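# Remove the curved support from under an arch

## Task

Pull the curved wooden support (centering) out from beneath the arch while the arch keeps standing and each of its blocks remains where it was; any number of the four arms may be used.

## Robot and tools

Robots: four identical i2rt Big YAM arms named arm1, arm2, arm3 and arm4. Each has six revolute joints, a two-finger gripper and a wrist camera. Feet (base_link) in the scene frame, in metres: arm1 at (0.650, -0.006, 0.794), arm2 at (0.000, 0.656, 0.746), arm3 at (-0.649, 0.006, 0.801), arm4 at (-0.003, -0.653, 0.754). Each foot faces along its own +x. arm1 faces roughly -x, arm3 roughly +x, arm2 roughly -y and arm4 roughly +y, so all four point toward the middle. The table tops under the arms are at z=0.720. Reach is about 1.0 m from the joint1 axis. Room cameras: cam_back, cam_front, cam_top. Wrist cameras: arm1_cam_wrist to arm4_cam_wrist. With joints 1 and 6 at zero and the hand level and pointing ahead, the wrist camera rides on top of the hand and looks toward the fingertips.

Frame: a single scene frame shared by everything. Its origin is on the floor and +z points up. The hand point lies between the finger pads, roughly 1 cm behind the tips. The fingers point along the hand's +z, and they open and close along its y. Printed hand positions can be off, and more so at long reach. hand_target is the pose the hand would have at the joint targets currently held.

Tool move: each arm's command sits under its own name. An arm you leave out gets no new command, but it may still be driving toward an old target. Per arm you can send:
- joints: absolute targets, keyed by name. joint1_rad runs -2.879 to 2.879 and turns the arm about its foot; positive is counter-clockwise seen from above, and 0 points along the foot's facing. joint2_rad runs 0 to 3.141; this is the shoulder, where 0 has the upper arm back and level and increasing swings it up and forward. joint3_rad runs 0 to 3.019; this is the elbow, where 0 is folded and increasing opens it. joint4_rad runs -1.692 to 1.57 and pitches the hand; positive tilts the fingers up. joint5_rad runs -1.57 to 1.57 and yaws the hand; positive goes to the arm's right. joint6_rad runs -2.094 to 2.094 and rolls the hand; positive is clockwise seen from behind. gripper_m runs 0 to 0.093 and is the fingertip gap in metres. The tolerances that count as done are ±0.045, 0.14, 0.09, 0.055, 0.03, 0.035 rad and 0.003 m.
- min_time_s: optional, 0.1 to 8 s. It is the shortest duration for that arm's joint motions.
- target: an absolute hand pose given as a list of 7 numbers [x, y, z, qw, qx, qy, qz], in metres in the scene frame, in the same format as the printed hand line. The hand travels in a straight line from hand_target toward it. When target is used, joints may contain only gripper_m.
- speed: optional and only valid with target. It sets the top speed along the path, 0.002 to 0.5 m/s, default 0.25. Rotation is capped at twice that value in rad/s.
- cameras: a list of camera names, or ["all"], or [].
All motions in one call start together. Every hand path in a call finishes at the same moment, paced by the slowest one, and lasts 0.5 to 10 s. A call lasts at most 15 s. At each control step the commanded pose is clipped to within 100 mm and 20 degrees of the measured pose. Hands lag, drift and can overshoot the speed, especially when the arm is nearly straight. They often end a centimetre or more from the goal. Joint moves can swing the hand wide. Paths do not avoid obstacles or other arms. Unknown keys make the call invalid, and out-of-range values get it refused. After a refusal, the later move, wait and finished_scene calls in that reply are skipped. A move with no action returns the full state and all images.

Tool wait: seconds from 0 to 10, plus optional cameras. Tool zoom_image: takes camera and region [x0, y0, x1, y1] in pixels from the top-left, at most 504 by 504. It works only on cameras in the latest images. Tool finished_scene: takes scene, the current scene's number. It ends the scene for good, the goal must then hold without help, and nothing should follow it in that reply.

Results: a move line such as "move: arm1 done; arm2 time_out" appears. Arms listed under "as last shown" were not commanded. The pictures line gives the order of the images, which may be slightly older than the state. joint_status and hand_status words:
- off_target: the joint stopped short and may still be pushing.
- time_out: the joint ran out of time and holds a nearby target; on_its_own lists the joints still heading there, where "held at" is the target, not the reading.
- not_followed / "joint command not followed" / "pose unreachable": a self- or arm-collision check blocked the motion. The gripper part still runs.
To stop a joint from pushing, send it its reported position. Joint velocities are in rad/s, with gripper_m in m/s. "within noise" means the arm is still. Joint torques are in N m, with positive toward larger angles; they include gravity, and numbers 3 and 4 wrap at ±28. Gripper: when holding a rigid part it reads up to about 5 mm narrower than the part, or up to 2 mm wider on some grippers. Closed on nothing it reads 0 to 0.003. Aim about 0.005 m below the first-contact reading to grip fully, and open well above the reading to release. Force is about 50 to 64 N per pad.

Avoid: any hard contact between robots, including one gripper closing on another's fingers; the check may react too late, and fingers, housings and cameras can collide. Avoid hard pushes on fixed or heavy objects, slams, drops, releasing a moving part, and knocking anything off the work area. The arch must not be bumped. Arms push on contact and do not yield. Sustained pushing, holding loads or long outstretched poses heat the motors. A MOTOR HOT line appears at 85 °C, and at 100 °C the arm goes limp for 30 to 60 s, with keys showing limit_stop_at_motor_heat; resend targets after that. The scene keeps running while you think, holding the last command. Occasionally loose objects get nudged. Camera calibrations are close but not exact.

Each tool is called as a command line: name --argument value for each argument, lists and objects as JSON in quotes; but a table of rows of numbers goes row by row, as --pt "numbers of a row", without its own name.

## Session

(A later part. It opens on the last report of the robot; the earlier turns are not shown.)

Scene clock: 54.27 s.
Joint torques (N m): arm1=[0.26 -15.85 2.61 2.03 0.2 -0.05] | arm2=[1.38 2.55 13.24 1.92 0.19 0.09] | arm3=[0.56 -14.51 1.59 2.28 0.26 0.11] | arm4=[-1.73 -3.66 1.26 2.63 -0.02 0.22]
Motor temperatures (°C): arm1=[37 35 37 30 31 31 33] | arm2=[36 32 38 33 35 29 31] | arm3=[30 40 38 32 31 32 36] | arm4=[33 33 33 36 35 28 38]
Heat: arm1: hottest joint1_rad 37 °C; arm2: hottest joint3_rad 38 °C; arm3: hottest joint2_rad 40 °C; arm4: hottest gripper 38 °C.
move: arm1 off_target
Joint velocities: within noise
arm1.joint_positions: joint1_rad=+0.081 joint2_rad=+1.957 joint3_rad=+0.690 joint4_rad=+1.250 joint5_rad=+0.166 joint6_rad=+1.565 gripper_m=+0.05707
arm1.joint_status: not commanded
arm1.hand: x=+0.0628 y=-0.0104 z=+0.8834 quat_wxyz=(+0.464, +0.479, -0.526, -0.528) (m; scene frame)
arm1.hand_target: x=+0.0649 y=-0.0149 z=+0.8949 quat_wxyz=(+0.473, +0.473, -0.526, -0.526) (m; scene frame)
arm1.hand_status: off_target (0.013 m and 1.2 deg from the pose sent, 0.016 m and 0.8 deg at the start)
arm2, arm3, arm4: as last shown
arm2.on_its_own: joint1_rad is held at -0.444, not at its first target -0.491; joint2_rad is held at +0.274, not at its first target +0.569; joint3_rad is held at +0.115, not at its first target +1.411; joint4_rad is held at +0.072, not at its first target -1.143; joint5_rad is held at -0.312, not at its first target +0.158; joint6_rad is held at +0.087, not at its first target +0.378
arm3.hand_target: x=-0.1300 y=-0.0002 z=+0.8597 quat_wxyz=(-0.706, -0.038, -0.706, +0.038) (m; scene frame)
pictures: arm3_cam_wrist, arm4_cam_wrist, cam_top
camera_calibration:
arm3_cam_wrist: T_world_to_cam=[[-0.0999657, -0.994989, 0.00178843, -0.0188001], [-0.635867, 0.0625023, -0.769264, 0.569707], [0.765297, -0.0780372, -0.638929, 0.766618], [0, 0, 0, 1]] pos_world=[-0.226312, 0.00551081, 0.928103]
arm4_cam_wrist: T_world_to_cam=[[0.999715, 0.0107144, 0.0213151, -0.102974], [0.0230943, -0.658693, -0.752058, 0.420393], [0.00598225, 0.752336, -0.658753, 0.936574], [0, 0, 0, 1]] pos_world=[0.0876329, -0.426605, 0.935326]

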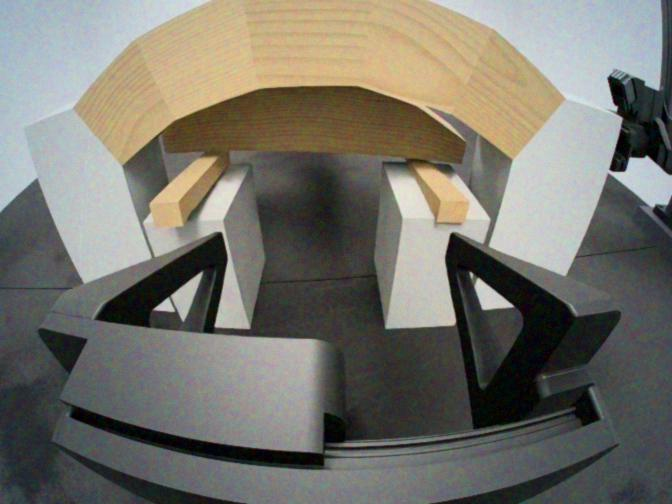

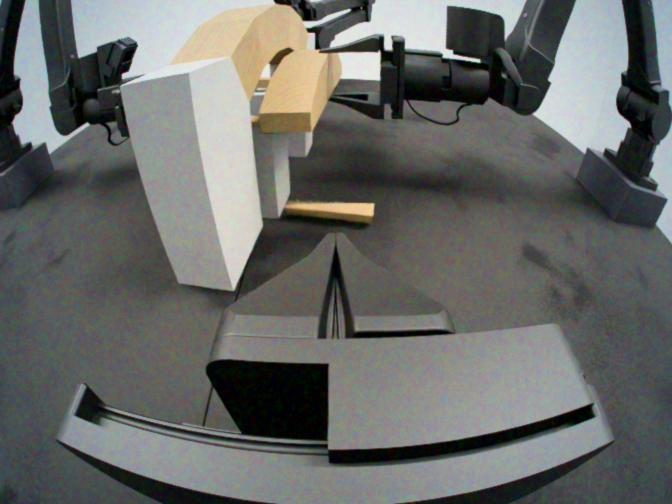

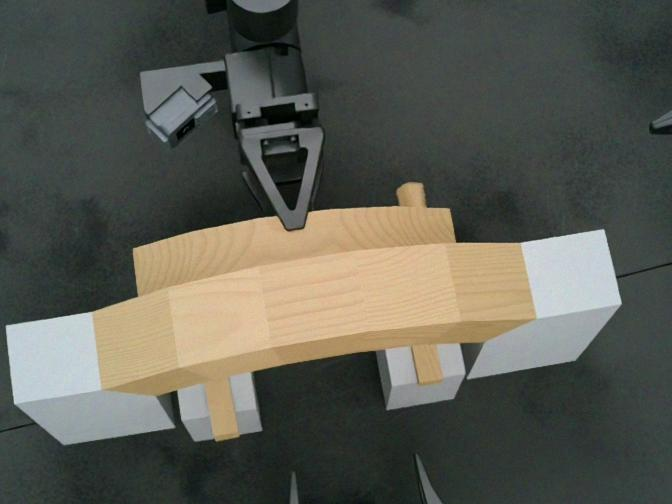

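move --arm1 '{"target":[0.13,-0.022,0.895,-0.4727,-0.4727,0.5259,0.5259],"speed":0.06}'

move --arm1 '{"target":[0.21,-0.01,0.92,-0.4727,-0.4727,0.5259,0.5259],"speed":0.12}' --cameras '["arm3_cam_wrist","arm4_cam_wrist","cam_top","arm1_cam_wrist"]'

Scene clock: 56.77 s.
Joint torques (N m): arm1=[0.73 -14.86 2.15 4.94 0.17 -0.1] | arm2=[0.91 2.37 13.29 1.87 0.2 0.08] | arm3=[0.56 -14.51 1.61 2.26 0.27 0.1] | arm4=[-1.32 -4.07 1.36 2.45 -0.04 0.19]
Motor temperatures (°C): arm1=[37 35 37 30 31 31 34] | arm2=[36 32 38 33 35 29 31] | arm3=[30 40 38 32 31 32 36] | arm4=[33 33 33 36 35 28 38]
Heat: arm1: hottest joint1_rad 37 °C; arm2: hottest joint3_rad 38 °C; arm3: hottest joint2_rad 40 °C; arm4: hottest gripper 38 °C.
move: arm1 off_target
Joint velocities: within noise
arm1.joint_positions: joint1_rad=+0.106 joint2_rad=+1.912 joint3_rad=+0.500 joint4_rad=+1.305 joint5_rad=+0.198 joint6_rad=+1.571 gripper_m=+0.05707
arm1.joint_status: not commanded
arm1.hand: x=+0.1332 y=-0.0138 z=+0.8575 quat_wxyz=(+0.438, +0.500, -0.547, -0.508) (m; scene frame)
arm1.hand_target: x=+0.1305 y=-0.0217 z=+0.8937 quat_wxyz=(+0.473, +0.473, -0.526, -0.525) (m; scene frame)
arm1.hand_status: off_target (0.038 m and 6.0 deg from the pose sent, 0.069 m and 1.2 deg at the start)
arm2, arm3, arm4: as last shown
arm2.on_its_own: joint1_rad is held at -0.444, not at its first target -0.491; joint2_rad is held at +0.274, not at its first target +0.569; joint3_rad is held at +0.115, not at its first target +1.411; joint4_rad is held at +0.072, not at its first target -1.143; joint5_rad is held at -0.312, not at its first target +0.158; joint6_rad is held at +0.087, not at its first target +0.378
pictures: none

Scene clock: 58.23 s.
Joint torques (N m): arm1=[-0.5 -10.7 2.06 4.27 -0.08 -0.11] | arm2=[1.2 2.49 13.24 1.89 0.18 0.09] | arm3=[0.56 -14.51 1.59 2.28 0.27 0.1] | arm4=[-1.96 -3.96 1.42 2.66 -0.02 0.16]
Motor temperatures (°C): arm1=[37 35 37 31 31 31 34] | arm2=[36 32 38 33 35 29 31] | arm3=[30 40 38 33 31 32 36] | arm4=[33 33 33 36 35 28 38]
Heat: arm1: hottest joint1_rad 37 °C; arm2: hottest joint3_rad 38 °C; arm3: hottest joint2_rad 40 °C; arm4: hottest gripper 38 °C.
move: arm1 off_target
Joint velocities: within noise
arm1.joint_positions: joint1_rad=+0.106 joint2_rad=+1.711 joint3_rad=+0.277 joint4_rad=+1.348 joint5_rad=+0.189 joint6_rad=+1.571 gripper_m=+0.05707
arm1.joint_status: not commanded
arm1.hand: x=+0.2115 y=-0.0093 z=+0.8925 quat_wxyz=(+0.447, +0.497, -0.541, -0.511) (m; scene frame)
arm1.hand_target: x=+0.2102 y=-0.0099 z=+0.9192 quat_wxyz=(+0.473, +0.473, -0.526, -0.526) (m; scene frame)
arm1.hand_status: off_target (0.028 m and 4.8 deg from the pose sent, 0.099 m and 6.0 deg at the start)
arm2.joint_positions: joint1_rad=-0.444 joint2_rad=+0.283 joint3_rad=+0.089 joint4_rad=+0.085 joint5_rad=-0.316 joint6_rad=+0.079 gripper_m=+0.00057
arm2.joint_status: not commanded
arm2.on_its_own: joint1_rad is held at -0.444, not at its first target -0.491; joint2_rad is held at +0.274, not at its first target +0.569; joint3_rad is held at +0.115, not at its first target +1.411; joint4_rad is held at +0.072, not at its first target -1.143; joint5_rad is held at -0.312, not at its first target +0.158; joint6_rad is held at +0.087, not at its first target +0.378
arm2.hand: x=-0.0888 y=+0.3751 z=+0.9484 quat_wxyz=(-0.460, -0.594, -0.445, +0.488) (m; scene frame)
arm2.hand_target: x=-0.0902 y=+0.3741 z=+0.9640 quat_wxyz=(-0.464, -0.589, -0.439, +0.495) (m; scene frame)
arm2.hand_status: not commanded
arm3: as last shown
arm4.joint_positions: joint1_rad=-0.556 joint2_rad=+1.699 joint3_rad=+0.033 joint4_rad=+1.550 joint5_rad=-0.577 joint6_rad=-0.058 gripper_m=+0.00096
arm4.joint_status: not commanded
arm4.hand: x=+0.0863 y=-0.3326 z=+0.8489 quat_wxyz=(-0.475, +0.529, -0.516, -0.478) (m; scene frame)
arm4.hand_target: x=+0.0902 y=-0.3299 z=+0.8507 quat_wxyz=(-0.477, +0.522, -0.517, -0.482) (m; scene frame)
arm4.hand_status: not commanded
pictures: arm1_cam_wrist, arm3_cam_wrist, arm4_cam_wrist, cam_top
camera_calibration:
arm1_cam_wrist: T_world_to_cam=[[0.0950905, 0.0141222, -0.995368, 0.867278], [0.487512, -0.872447, 0.0341953, -0.138599], [-0.867923, -0.488505, -0.0898461, 0.386946], [0, 0, 0, 1]] pos_world=[0.320939, 0.055857, 0.902767]
arm3_cam_wrist: T_world_to_cam=[[-0.0999657, -0.994989, 0.00178843, -0.0188001], [-0.635867, 0.0625023, -0.769264, 0.569707], [0.765297, -0.0780372, -0.638929, 0.766618], [0, 0, 0, 1]] pos_world=[-0.226312, 0.00551081, 0.928103]
arm4_cam_wrist: T_world_to_cam=[[0.999715, 0.0107144, 0.0213151, -0.102974], [0.0230943, -0.658693, -0.752058, 0.420393], [0.00598225, 0.752336, -0.658753, 0.936574], [0, 0, 0, 1]] pos_world=[0.0876329, -0.426605, 0.935326]

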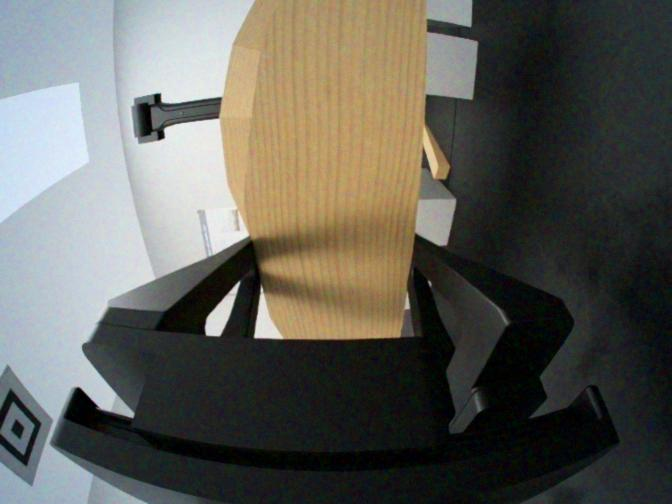

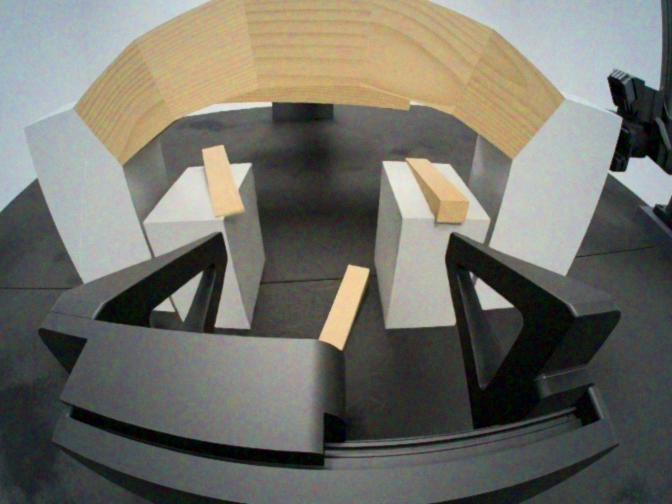

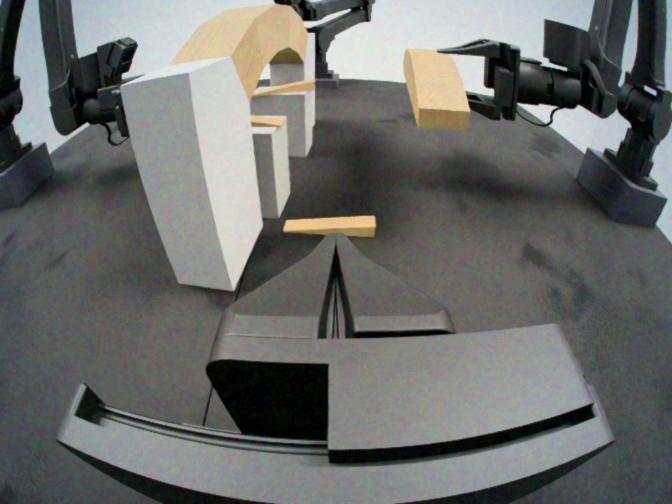

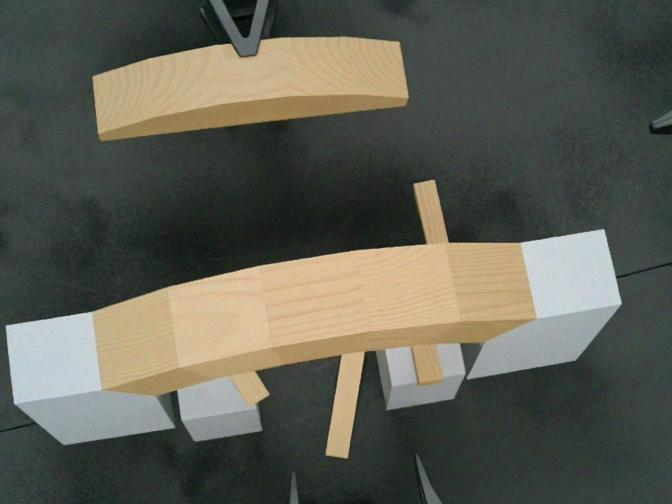

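move --arm1 '{"target":[0.26,0.0,0.95,-0.2558,-0.6176,0.6872,0.2847],"speed":0.25}'

move --arm1 '{"target":[0.28,0.0,0.88,0,-0.6685,0.7437,0],"speed":0.25}' --cameras '["cam_front","cam_back","arm4_cam_wrist"]'

Scene clock: 61.00 s.
Joint torques (N m): arm1=[-1.55 -5.01 12.85 1.54 0.05 -0.04] | arm2=[1.38 2.73 13.23 1.88 0.18 0.1] | arm3=[0.62 -14.39 1.61 2.3 0.28 0.11] | arm4=[-1.49 -4.13 1.35 2.63 -0.03 0.2]
Motor temperatures (°C): arm1=[37 35 38 31 31 31 34] | arm2=[36 32 39 33 35 29 31] | arm3=[30 40 37 33 31 32 36] | arm4=[33 33 33 36 34 28 38]
Heat: arm1: hottest joint3_rad 38 °C; arm2: hottest joint3_rad 39 °C; arm3: hottest joint2_rad 40 °C; arm4: hottest gripper 38 °C.
move: arm1 off_target
Joint velocities: within noise
arm1.joint_positions: joint1_rad=+0.060 joint2_rad=+0.989 joint3_rad=+0.482 joint4_rad=-0.388 joint5_rad=+0.084 joint6_rad=+1.654 gripper_m=+0.05706
arm1.joint_status: not commanded
arm1.hand: x=+0.2914 y=-0.0042 z=+0.9016 quat_wxyz=(+0.220, +0.640, -0.691, -0.254) (m; scene frame)
arm1.hand_target: x=+0.2636 y=+0.0001 z=+0.9505 quat_wxyz=(+0.256, +0.618, -0.687, -0.285) (m; scene frame)
arm1.hand_status: off_target (0.058 m and 6.0 deg from the pose sent, 0.076 m and 40.5 deg at the start)
arm2, arm3, arm4: as last shown
arm2.on_its_own: joint1_rad is held at -0.444, not at its first target -0.491; joint2_rad is held at +0.274, not at its first target +0.569; joint3_rad is held at +0.115, not at its first target +1.411; joint4_rad is held at +0.072, not at its first target -1.143; joint5_rad is held at -0.312, not at its first target +0.158; joint6_rad is held at +0.087, not at its first target +0.378
pictures: none

Scene clock: 63.37 s.
Joint torques (N m): arm1=[-1.67 -8.35 10.47 -0.73 -0.05 -0.12] | arm2=[1.32 2.67 13.3 1.87 0.2 0.09] | arm3=[0.56 -14.51 1.61 2.28 0.27 0.1] | arm4=[-1.55 -3.9 1.36 2.62 -0.01 0.18]
Motor temperatures (°C): arm1=[37 35 39 30 31 31 34] | arm2=[36 32 39 33 35 29 31] | arm3=[30 40 37 33 31 31 36] | arm4=[33 33 33 36 34 28 38]
Heat: arm1: hottest joint3_rad 39 °C; arm2: hottest joint3_rad 39 °C; arm3: hottest joint2_rad 40 °C; arm4: hottest gripper 38 °C.
move: arm1 off_target
Joint velocities: within noise
arm1.joint_positions: joint1_rad=+0.019 joint2_rad=+1.422 joint3_rad=+0.866 joint4_rad=-1.059 joint5_rad=-0.005 joint6_rad=+1.658 gripper_m=+0.05706
arm1.joint_status: not commanded
arm1.hand: x=+0.3046 y=-0.0050 z=+0.8614 quat_wxyz=(-0.016, +0.673, -0.739, +0.012) (m; scene frame)
arm1.hand_target: x=+0.2812 y=+0.0002 z=+0.8802 quat_wxyz=(+0.000, +0.668, -0.744, -0.001) (m; scene frame)
arm1.hand_status: off_target (0.031 m and 2.4 deg from the pose sent, 0.025 m and 39.3 deg at the start)
arm2, arm3, arm4: as last shown
arm2.on_its_own: joint1_rad is held at -0.444, not at its first target -0.491; joint2_rad is held at +0.274, not at its first target +0.569; joint3_rad is held at +0.115, not at its first target +1.411; joint4_rad is held at +0.072, not at its first target -1.143; joint5_rad is held at -0.312, not at its first target +0.158; joint6_rad is held at +0.087, not at its first target +0.378
pictures: arm4_cam_wrist, cam_back, cam_front
camera_calibration:
arm4_cam_wrist: T_world_to_cam=[[0.999715, 0.0107144, 0.0213151, -0.102974], [0.0230943, -0.658693, -0.752058, 0.420393], [0.00598225, 0.752336, -0.658753, 0.936574], [0, 0, 0, 1]] pos_world=[0.0876329, -0.426605, 0.935326]

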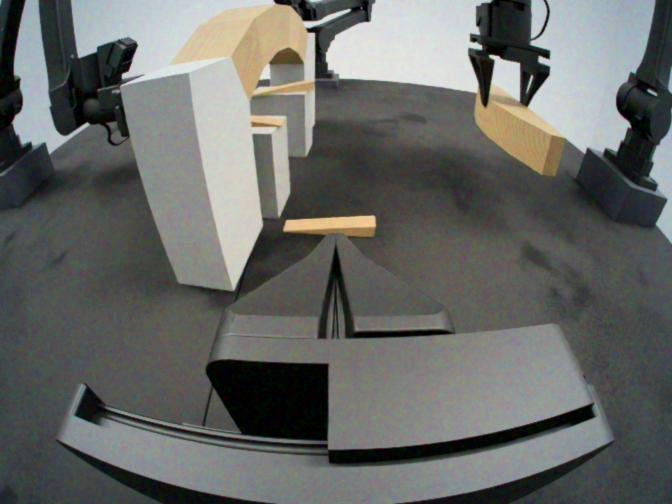

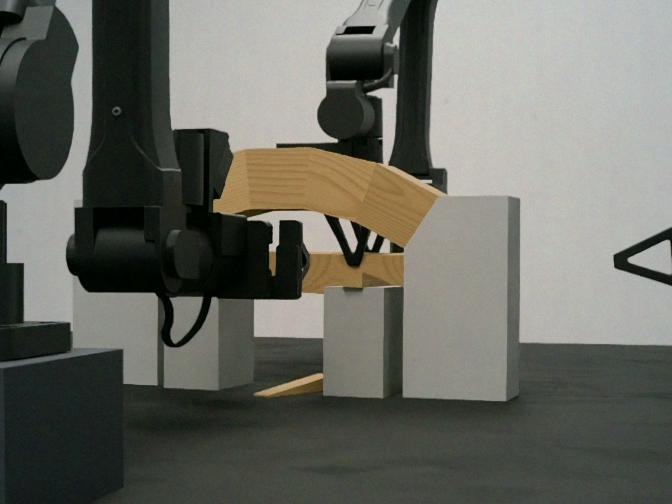

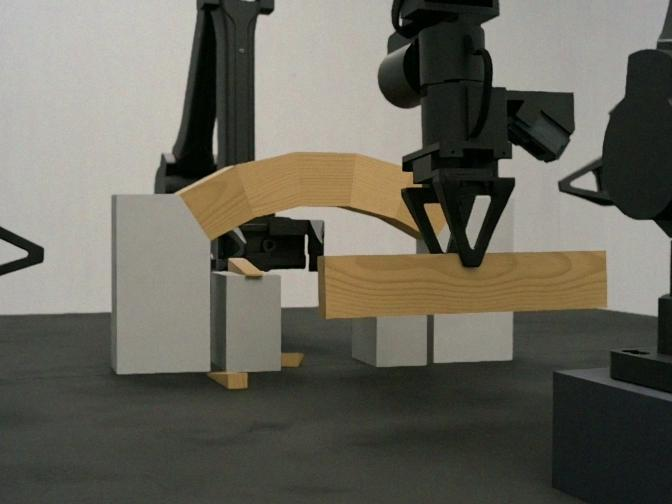

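move --arm1 '{"target":[0.28,0.0,0.805,0,-0.6685,0.7437,0],"speed":0.15}' --cameras '["cam_front"]'

Scene clock: 64.80 s.
Joint torques (N m): arm1=[-1.61 -9.76 5.26 0.7 -0.05 -0.1] | arm2=[1.08 2.49 13.29 1.88 0.18 0.08] | arm3=[0.73 -14.33 1.61 2.26 0.27 0.1] | arm4=[-1.55 -3.96 1.28 2.78 -0.07 0.18]
Motor temperatures (°C): arm1=[37 35 39 30 31 31 34] | arm2=[36 32 39 33 35 29 31] | arm3=[30 40 37 33 31 31 36] | arm4=[33 33 33 36 34 28 38]
Heat: arm1: hottest joint3_rad 39 °C; arm2: hottest joint3_rad 39 °C; arm3: hottest joint2_rad 40 °C; arm4: hottest gripper 38 °C.
move: arm1 done
Joint velocities: within noise
arm1.joint_positions: joint1_rad=+0.019 joint2_rad=+1.555 joint3_rad=+0.836 joint4_rad=-0.864 joint5_rad=-0.005 joint6_rad=+1.658 gripper_m=+0.05706
arm1.joint_status: not commanded
arm1.hand: x=+0.2825 y=-0.0044 z=+0.8063 quat_wxyz=(-0.004, +0.673, -0.740, +0.002) (m; scene frame)
arm1.hand_target: x=+0.2801 y=+0.0001 z=+0.8050 quat_wxyz=(+0.000, +0.668, -0.744, +0.000) (m; scene frame)
arm1.hand_status: done (0.005 m and 0.9 deg from the pose sent, 0.062 m and 2.5 deg at the start)
arm2, arm3, arm4: as last shown
arm2.on_its_own: joint1_rad is held at -0.444, not at its first target -0.491; joint2_rad is held at +0.274, not at its first target +0.569; joint3_rad is held at +0.115, not at its first target +1.411; joint4_rad is held at +0.072, not at its first target -1.143; joint5_rad is held at -0.312, not at its first target +0.158; joint6_rad is held at +0.087, not at its first target +0.378
pictures: cam_front

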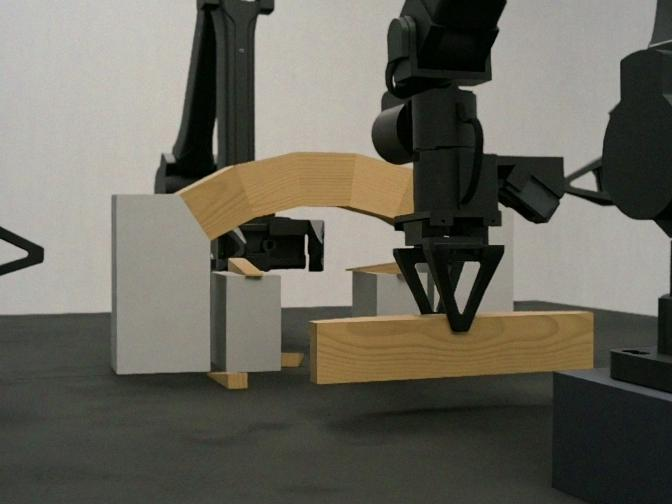

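move --arm1 '{"target":[0.28,0.0,0.787,0,-0.6685,0.7437,0],"speed":0.06}' --cameras '["cam_front"]'

zoom_image --camera "cam_front" --region '[280, 280, 620, 460]'

Scene clock: 66.10 s.
Joint torques (N m): arm1=[-1.44 -9.58 4.72 0.75 -0.04 -0.1] | arm2=[1.03 2.67 13.33 1.91 0.17 0.09] | arm3=[0.56 -14.45 1.61 2.3 0.27 0.1] | arm4=[-1.61 -4.42 1.28 2.62 -0.04 0.18]
Motor temperatures (°C): arm1=[37 35 39 30 31 31 34] | arm2=[36 32 39 33 35 29 31] | arm3=[30 40 37 33 31 31 36] | arm4=[33 33 33 36 34 28 38]
Heat: arm1: hottest joint3_rad 39 °C; arm2: hottest joint3_rad 39 °C; arm3: hottest joint2_rad 40 °C; arm4: hottest gripper 38 °C.
move: arm1 done
Joint velocities: within noise
arm1.joint_positions: joint1_rad=+0.019 joint2_rad=+1.589 joint3_rad=+0.821 joint4_rad=-0.809 joint5_rad=-0.005 joint6_rad=+1.658 gripper_m=+0.05706
arm1.joint_status: not commanded
arm1.hand: x=+0.2804 y=-0.0042 z=+0.7905 quat_wxyz=(-0.002, +0.673, -0.740, -0.001) (m; scene frame)
arm1.hand_target: x=+0.2800 y=+0.0001 z=+0.7871 quat_wxyz=(+0.000, +0.668, -0.744, +0.000) (m; scene frame)
arm1.hand_status: done (0.006 m and 0.8 deg from the pose sent, 0.020 m and 0.9 deg at the start)
arm2, arm3, arm4: as last shown
arm2.on_its_own: joint1_rad is held at -0.444, not at its first target -0.491; joint2_rad is held at +0.274, not at its first target +0.569; joint3_rad is held at +0.115, not at its first target +1.411; joint4_rad is held at +0.072, not at its first target -1.143; joint5_rad is held at -0.312, not at its first target +0.158; joint6_rad is held at +0.087, not at its first target +0.378
pictures: cam_front

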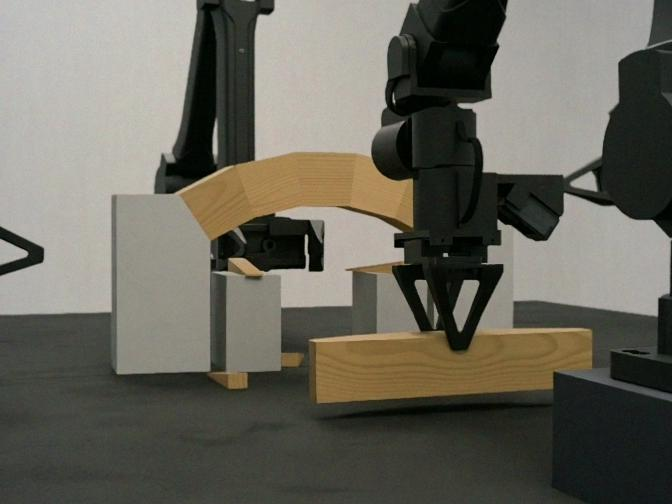

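Scaled by 1.482 from the camera's 672x504 image, which has a finer 960x720 frame.

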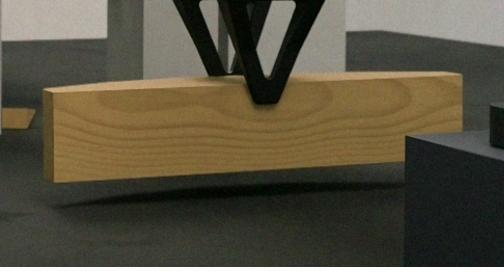

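move --arm1 '{"target":[0.28,0.0,0.776,0,-0.6685,0.7437,0],"speed":0.04}'

move --arm1 '{"target":[0.28,0.0,0.766,0,-0.6685,0.7437,0],"speed":0.04}' --cameras '["cam_front"]'

zoom_image --camera "cam_front" --region '[280, 280, 620, 460]'

Scene clock: 67.33 s.
Joint torques (N m): arm1=[-1.38 -9.76 4.56 0.73 -0.05 -0.1] | arm2=[1.03 2.49 13.33 1.89 0.2 0.09] | arm3=[0.44 -14.62 1.57 2.26 0.27 0.11] | arm4=[-1.55 -4.01 1.31 2.74 -0.05 0.18]
Motor temperatures (°C): arm1=[37 35 39 30 31 31 34] | arm2=[36 32 39 33 35 29 31] | arm3=[30 40 37 33 31 31 36] | arm4=[33 33 32 36 34 28 38]
Heat: arm1: hottest joint3_rad 39 °C; arm2: hottest joint3_rad 39 °C; arm3: hottest joint2_rad 40 °C; arm4: hottest gripper 38 °C.
move: arm1 done
Joint velocities: within noise
arm1.joint_positions: joint1_rad=+0.019 joint2_rad=+1.612 joint3_rad=+0.813 joint4_rad=-0.776 joint5_rad=-0.005 joint6_rad=+1.658 gripper_m=+0.05706
arm1.joint_status: not commanded
arm1.hand: x=+0.2800 y=-0.0041 z=+0.7800 quat_wxyz=(-0.001, +0.673, -0.740, -0.001) (m; scene frame)
arm1.hand_target: x=+0.2802 y=+0.0000 z=+0.7760 quat_wxyz=(+0.000, +0.668, -0.744, +0.000) (m; scene frame)
arm1.hand_status: done (0.006 m and 0.7 deg from the pose sent, 0.015 m and 0.8 deg at the start)
arm2, arm4: as last shown
arm2.on_its_own: joint1_rad is held at -0.444, not at its first target -0.491; joint2_rad is held at +0.274, not at its first target +0.569; joint3_rad is held at +0.115, not at its first target +1.411; joint4_rad is held at +0.072, not at its first target -1.143; joint5_rad is held at -0.312, not at its first target +0.158; joint6_rad is held at +0.087, not at its first target +0.378
arm3.joint_positions: joint1_rad=-0.013 joint2_rad=+2.042 joint3_rad=+0.518 joint4_rad=+1.492 joint5_rad=+0.140 joint6_rad=+0.005 gripper_m=+0.09291
arm3.joint_status: not commanded
arm3.hand: x=-0.1298 y=-0.0052 z=+0.8450 quat_wxyz=(-0.692, -0.039, -0.719, +0.042) (m; scene frame)
arm3.hand_target: x=-0.1300 y=-0.0002 z=+0.8597 quat_wxyz=(-0.706, -0.038, -0.706, +0.038) (m; scene frame)
arm3.hand_status: not commanded
pictures: none

Scene clock: 68.30 s.
Joint torques (N m): arm1=[-1.49 -9.11 4.19 1.07 0 -0.09] | arm2=[1.2 2.43 13.27 1.92 0.19 0.09] | arm3=[0.56 -14.62 1.61 2.28 0.28 0.11] | arm4=[-1.14 -4.13 1.35 2.58 -0.03 0.13]
Motor temperatures (°C): arm1=[37 35 39 30 31 31 34] | arm2=[36 32 39 33 34 29 31] | arm3=[30 40 37 33 31 31 36] | arm4=[33 33 32 36 34 28 38]
Heat: arm1: hottest joint3_rad 39 °C; arm2: hottest joint3_rad 39 °C; arm3: hottest joint2_rad 40 °C; arm4: hottest gripper 38 °C.
move: arm1 done
Joint velocities: within noise
arm1.joint_positions: joint1_rad=+0.019 joint2_rad=+1.625 joint3_rad=+0.809 joint4_rad=-0.752 joint5_rad=-0.006 joint6_rad=+1.658 gripper_m=+0.05706
arm1.joint_status: not commanded
arm1.hand: x=+0.2779 y=-0.0043 z=+0.7746 quat_wxyz=(+0.001, +0.673, -0.739, -0.003) (m; scene frame)
arm1.hand_target: x=+0.2801 y=+0.0000 z=+0.7663 quat_wxyz=(+0.000, +0.668, -0.744, +0.000) (m; scene frame)
arm1.hand_status: done (0.010 m and 0.8 deg from the pose sent, 0.015 m and 0.8 deg at the start)
arm2, arm3, arm4: as last shown
arm2.on_its_own: joint1_rad is held at -0.444, not at its first target -0.491; joint2_rad is held at +0.274, not at its first target +0.569; joint3_rad is held at +0.115, not at its first target +1.411; joint4_rad is held at +0.072, not at its first target -1.143; joint5_rad is held at -0.312, not at its first target +0.158; joint6_rad is held at +0.087, not at its first target +0.378
pictures: cam_front

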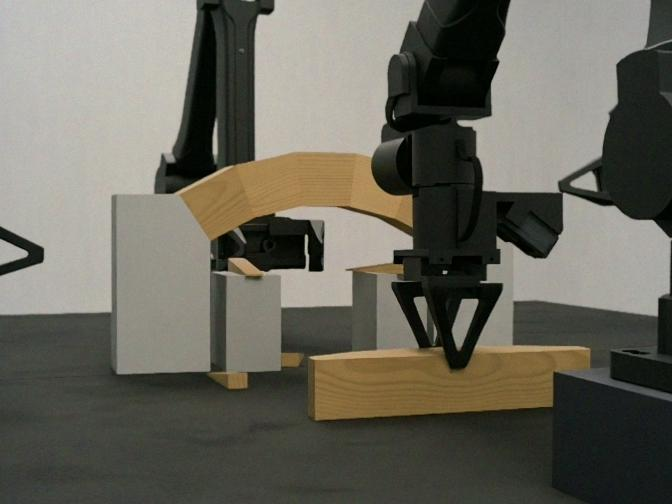

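Scaled by 1.482 from the camera's 672x504 image, which has a finer 960x720 frame.

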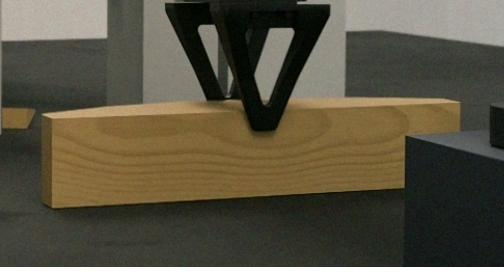

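move --arm1 '{"joints":{"gripper_m":0.066}}'

move --arm1 '{"target":[0.285,0.0,0.90,0,-0.6685,0.7437,0],"speed":0.1,"joints":{"gripper_m":0.085}}' --cameras '["cam_front","cam_top","arm4_cam_wrist","arm3_cam_wrist","cam_back"]'

Scene clock: 68.97 s.
Joint torques (N m): arm1=[-1.55 -9.05 4.21 0.84 0 -0.09] | arm2=[1.08 2.55 13.29 1.84 0.19 0.08] | arm3=[0.56 -14.68 1.61 2.3 0.28 0.09] | arm4=[-1.49 -4.19 1.39 2.63 -0.05 0.18]
Motor temperatures (°C): arm1=[37 35 39 30 31 31 34] | arm2=[36 32 40 33 34 29 31] | arm3=[30 40 37 33 31 31 36] | arm4=[33 33 32 36 34 28 38]
Heat: arm1: hottest joint3_rad 39 °C; arm2: hottest joint3_rad 40 °C; arm3: hottest joint2_rad 40 °C; arm4: hottest gripper 38 °C.
move: arm1 done
Joint velocities: within noise
arm1.joint_positions: joint1_rad=+0.019 joint2_rad=+1.625 joint3_rad=+0.809 joint4_rad=-0.748 joint5_rad=-0.006 joint6_rad=+1.658 gripper_m=+0.06587
arm1.joint_status: all done
arm1.hand: x=+0.2767 y=-0.0043 z=+0.7746 quat_wxyz=(+0.003, +0.673, -0.739, -0.005) (m; scene frame)
arm1.hand_target: x=+0.2802 y=+0.0000 z=+0.7663 quat_wxyz=(+0.000, +0.668, -0.744, +0.000) (m; scene frame)
arm1.hand_status: not commanded
arm2, arm3, arm4: as last shown
arm2.on_its_own: joint1_rad is held at -0.444, not at its first target -0.491; joint2_rad is held at +0.274, not at its first target +0.569; joint3_rad is held at +0.115, not at its first target +1.411; joint4_rad is held at +0.072, not at its first target -1.143; joint5_rad is held at -0.312, not at its first target +0.158; joint6_rad is held at +0.087, not at its first target +0.378
pictures: none

Scene clock: 71.03 s.
Joint torques (N m): arm1=[-1.73 -9.64 9.55 -0.51 0.01 -0.12] | arm2=[1.03 2.67 13.27 1.89 0.19 0.08] | arm3=[0.5 -14.51 1.63 2.29 0.27 0.1] | arm4=[-1.08 -3.78 1.36 2.62 -0.05 0.18]
Motor temperatures (°C): arm1=[37 35 39 30 31 31 34] | arm2=[36 32 40 33 34 29 31] | arm3=[30 40 37 33 31 31 36] | arm4=[33 33 32 36 34 28 38]
Heat: arm1: hottest joint3_rad 39 °C; arm2: hottest joint3_rad 40 °C; arm3: hottest joint2_rad 40 °C; arm4: hottest gripper 38 °C.
move: arm1 off_target
Joint velocities: within noise
arm1.joint_positions: joint1_rad=+0.019 joint2_rad=+1.402 joint3_rad=+0.902 joint4_rad=-1.120 joint5_rad=-0.006 joint6_rad=+1.658 gripper_m=+0.08489
arm1.joint_status: all done
arm1.hand: x=+0.3026 y=-0.0054 z=+0.8804 quat_wxyz=(-0.017, +0.673, -0.739, +0.014) (m; scene frame)
arm1.hand_target: x=+0.2859 y=+0.0000 z=+0.9000 quat_wxyz=(+0.000, +0.669, -0.744, +0.000) (m; scene frame)
arm1.hand_status: off_target (0.027 m and 2.7 deg from the pose sent, 0.126 m and 1.0 deg at the start)
arm2.joint_positions: joint1_rad=-0.444 joint2_rad=+0.283 joint3_rad=+0.089 joint4_rad=+0.085 joint5_rad=-0.316 joint6_rad=+0.079 gripper_m=+0.00057
arm2.joint_status: not commanded
arm2.on_its_own: joint1_rad is held at -0.444, not at its first target -0.491; joint2_rad is held at +0.274, not at its first target +0.569; joint3_rad is held at +0.115, not at its first target +1.411; joint4_rad is held at +0.072, not at its first target -1.143; joint5_rad is held at -0.312, not at its first target +0.158; joint6_rad is held at +0.087, not at its first target +0.378
arm2.hand: x=-0.0888 y=+0.3751 z=+0.9484 quat_wxyz=(-0.460, -0.594, -0.445, +0.488) (m; scene frame)
arm2.hand_target: x=-0.0902 y=+0.3741 z=+0.9640 quat_wxyz=(-0.464, -0.589, -0.439, +0.495) (m; scene frame)
arm2.hand_status: not commanded
arm3: as last shown
arm4.joint_positions: joint1_rad=-0.556 joint2_rad=+1.699 joint3_rad=+0.033 joint4_rad=+1.550 joint5_rad=-0.577 joint6_rad=-0.058 gripper_m=+0.00096
arm4.joint_status: not commanded
arm4.hand: x=+0.0863 y=-0.3326 z=+0.8489 quat_wxyz=(-0.475, +0.529, -0.516, -0.478) (m; scene frame)
arm4.hand_target: x=+0.0902 y=-0.3299 z=+0.8507 quat_wxyz=(-0.477, +0.522, -0.517, -0.482) (m; scene frame)
arm4.hand_status: not commanded
pictures: arm3_cam_wrist, arm4_cam_wrist, cam_back, cam_front, cam_top
camera_calibration:
arm3_cam_wrist: T_world_to_cam=[[-0.0999657, -0.994989, 0.00178843, -0.0188001], [-0.635867, 0.0625023, -0.769264, 0.569707], [0.765297, -0.0780372, -0.638929, 0.766618], [0, 0, 0, 1]] pos_world=[-0.226312, 0.00551081, 0.928103]
arm4_cam_wrist: T_world_to_cam=[[0.999715, 0.0107144, 0.0213151, -0.102974], [0.0230943, -0.658693, -0.752058, 0.420393], [0.00598225, 0.752336, -0.658753, 0.936574], [0, 0, 0, 1]] pos_world=[0.0876329, -0.426605, 0.935326]

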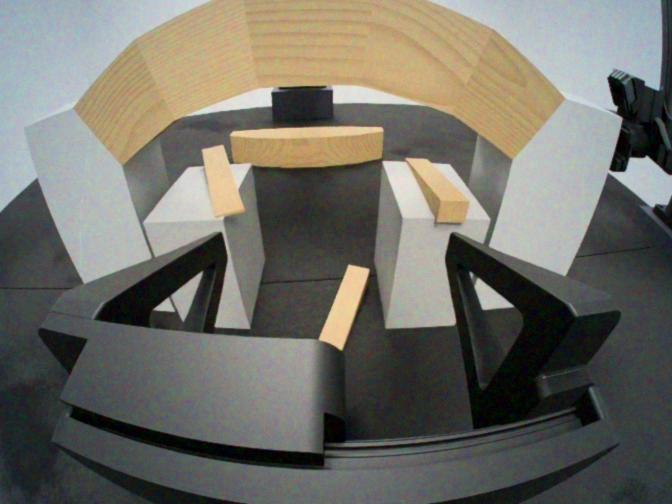

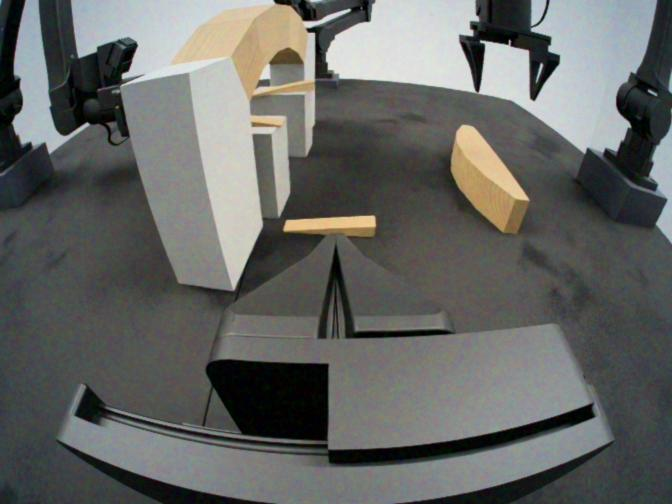

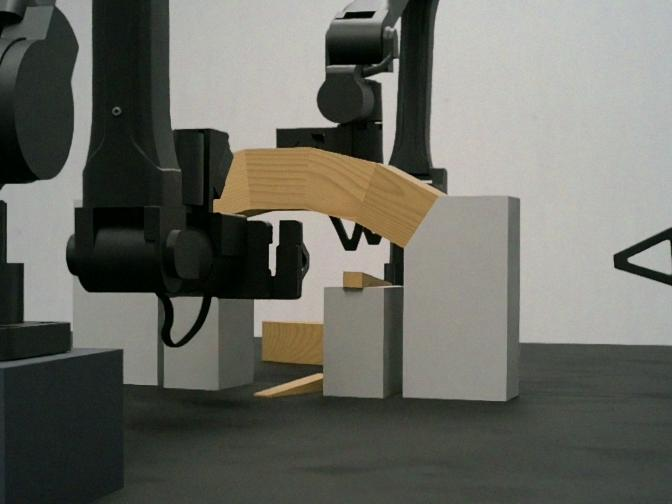

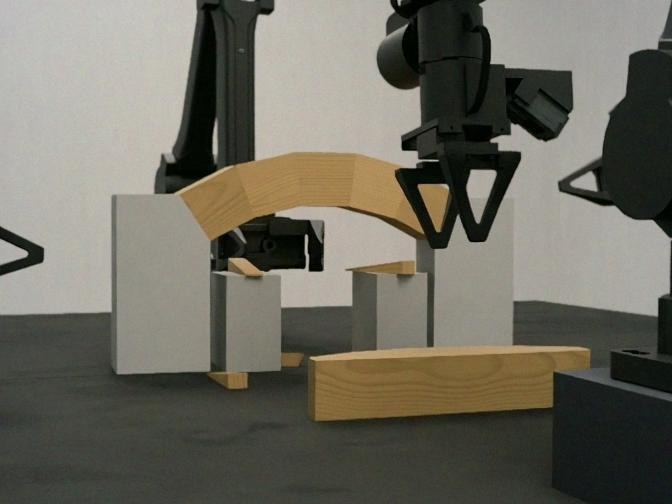

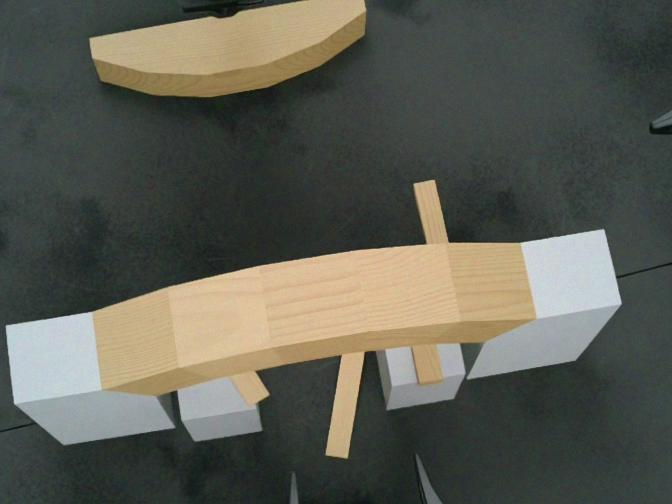

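finished_scene --scene 1

The scene is finished: the task was done.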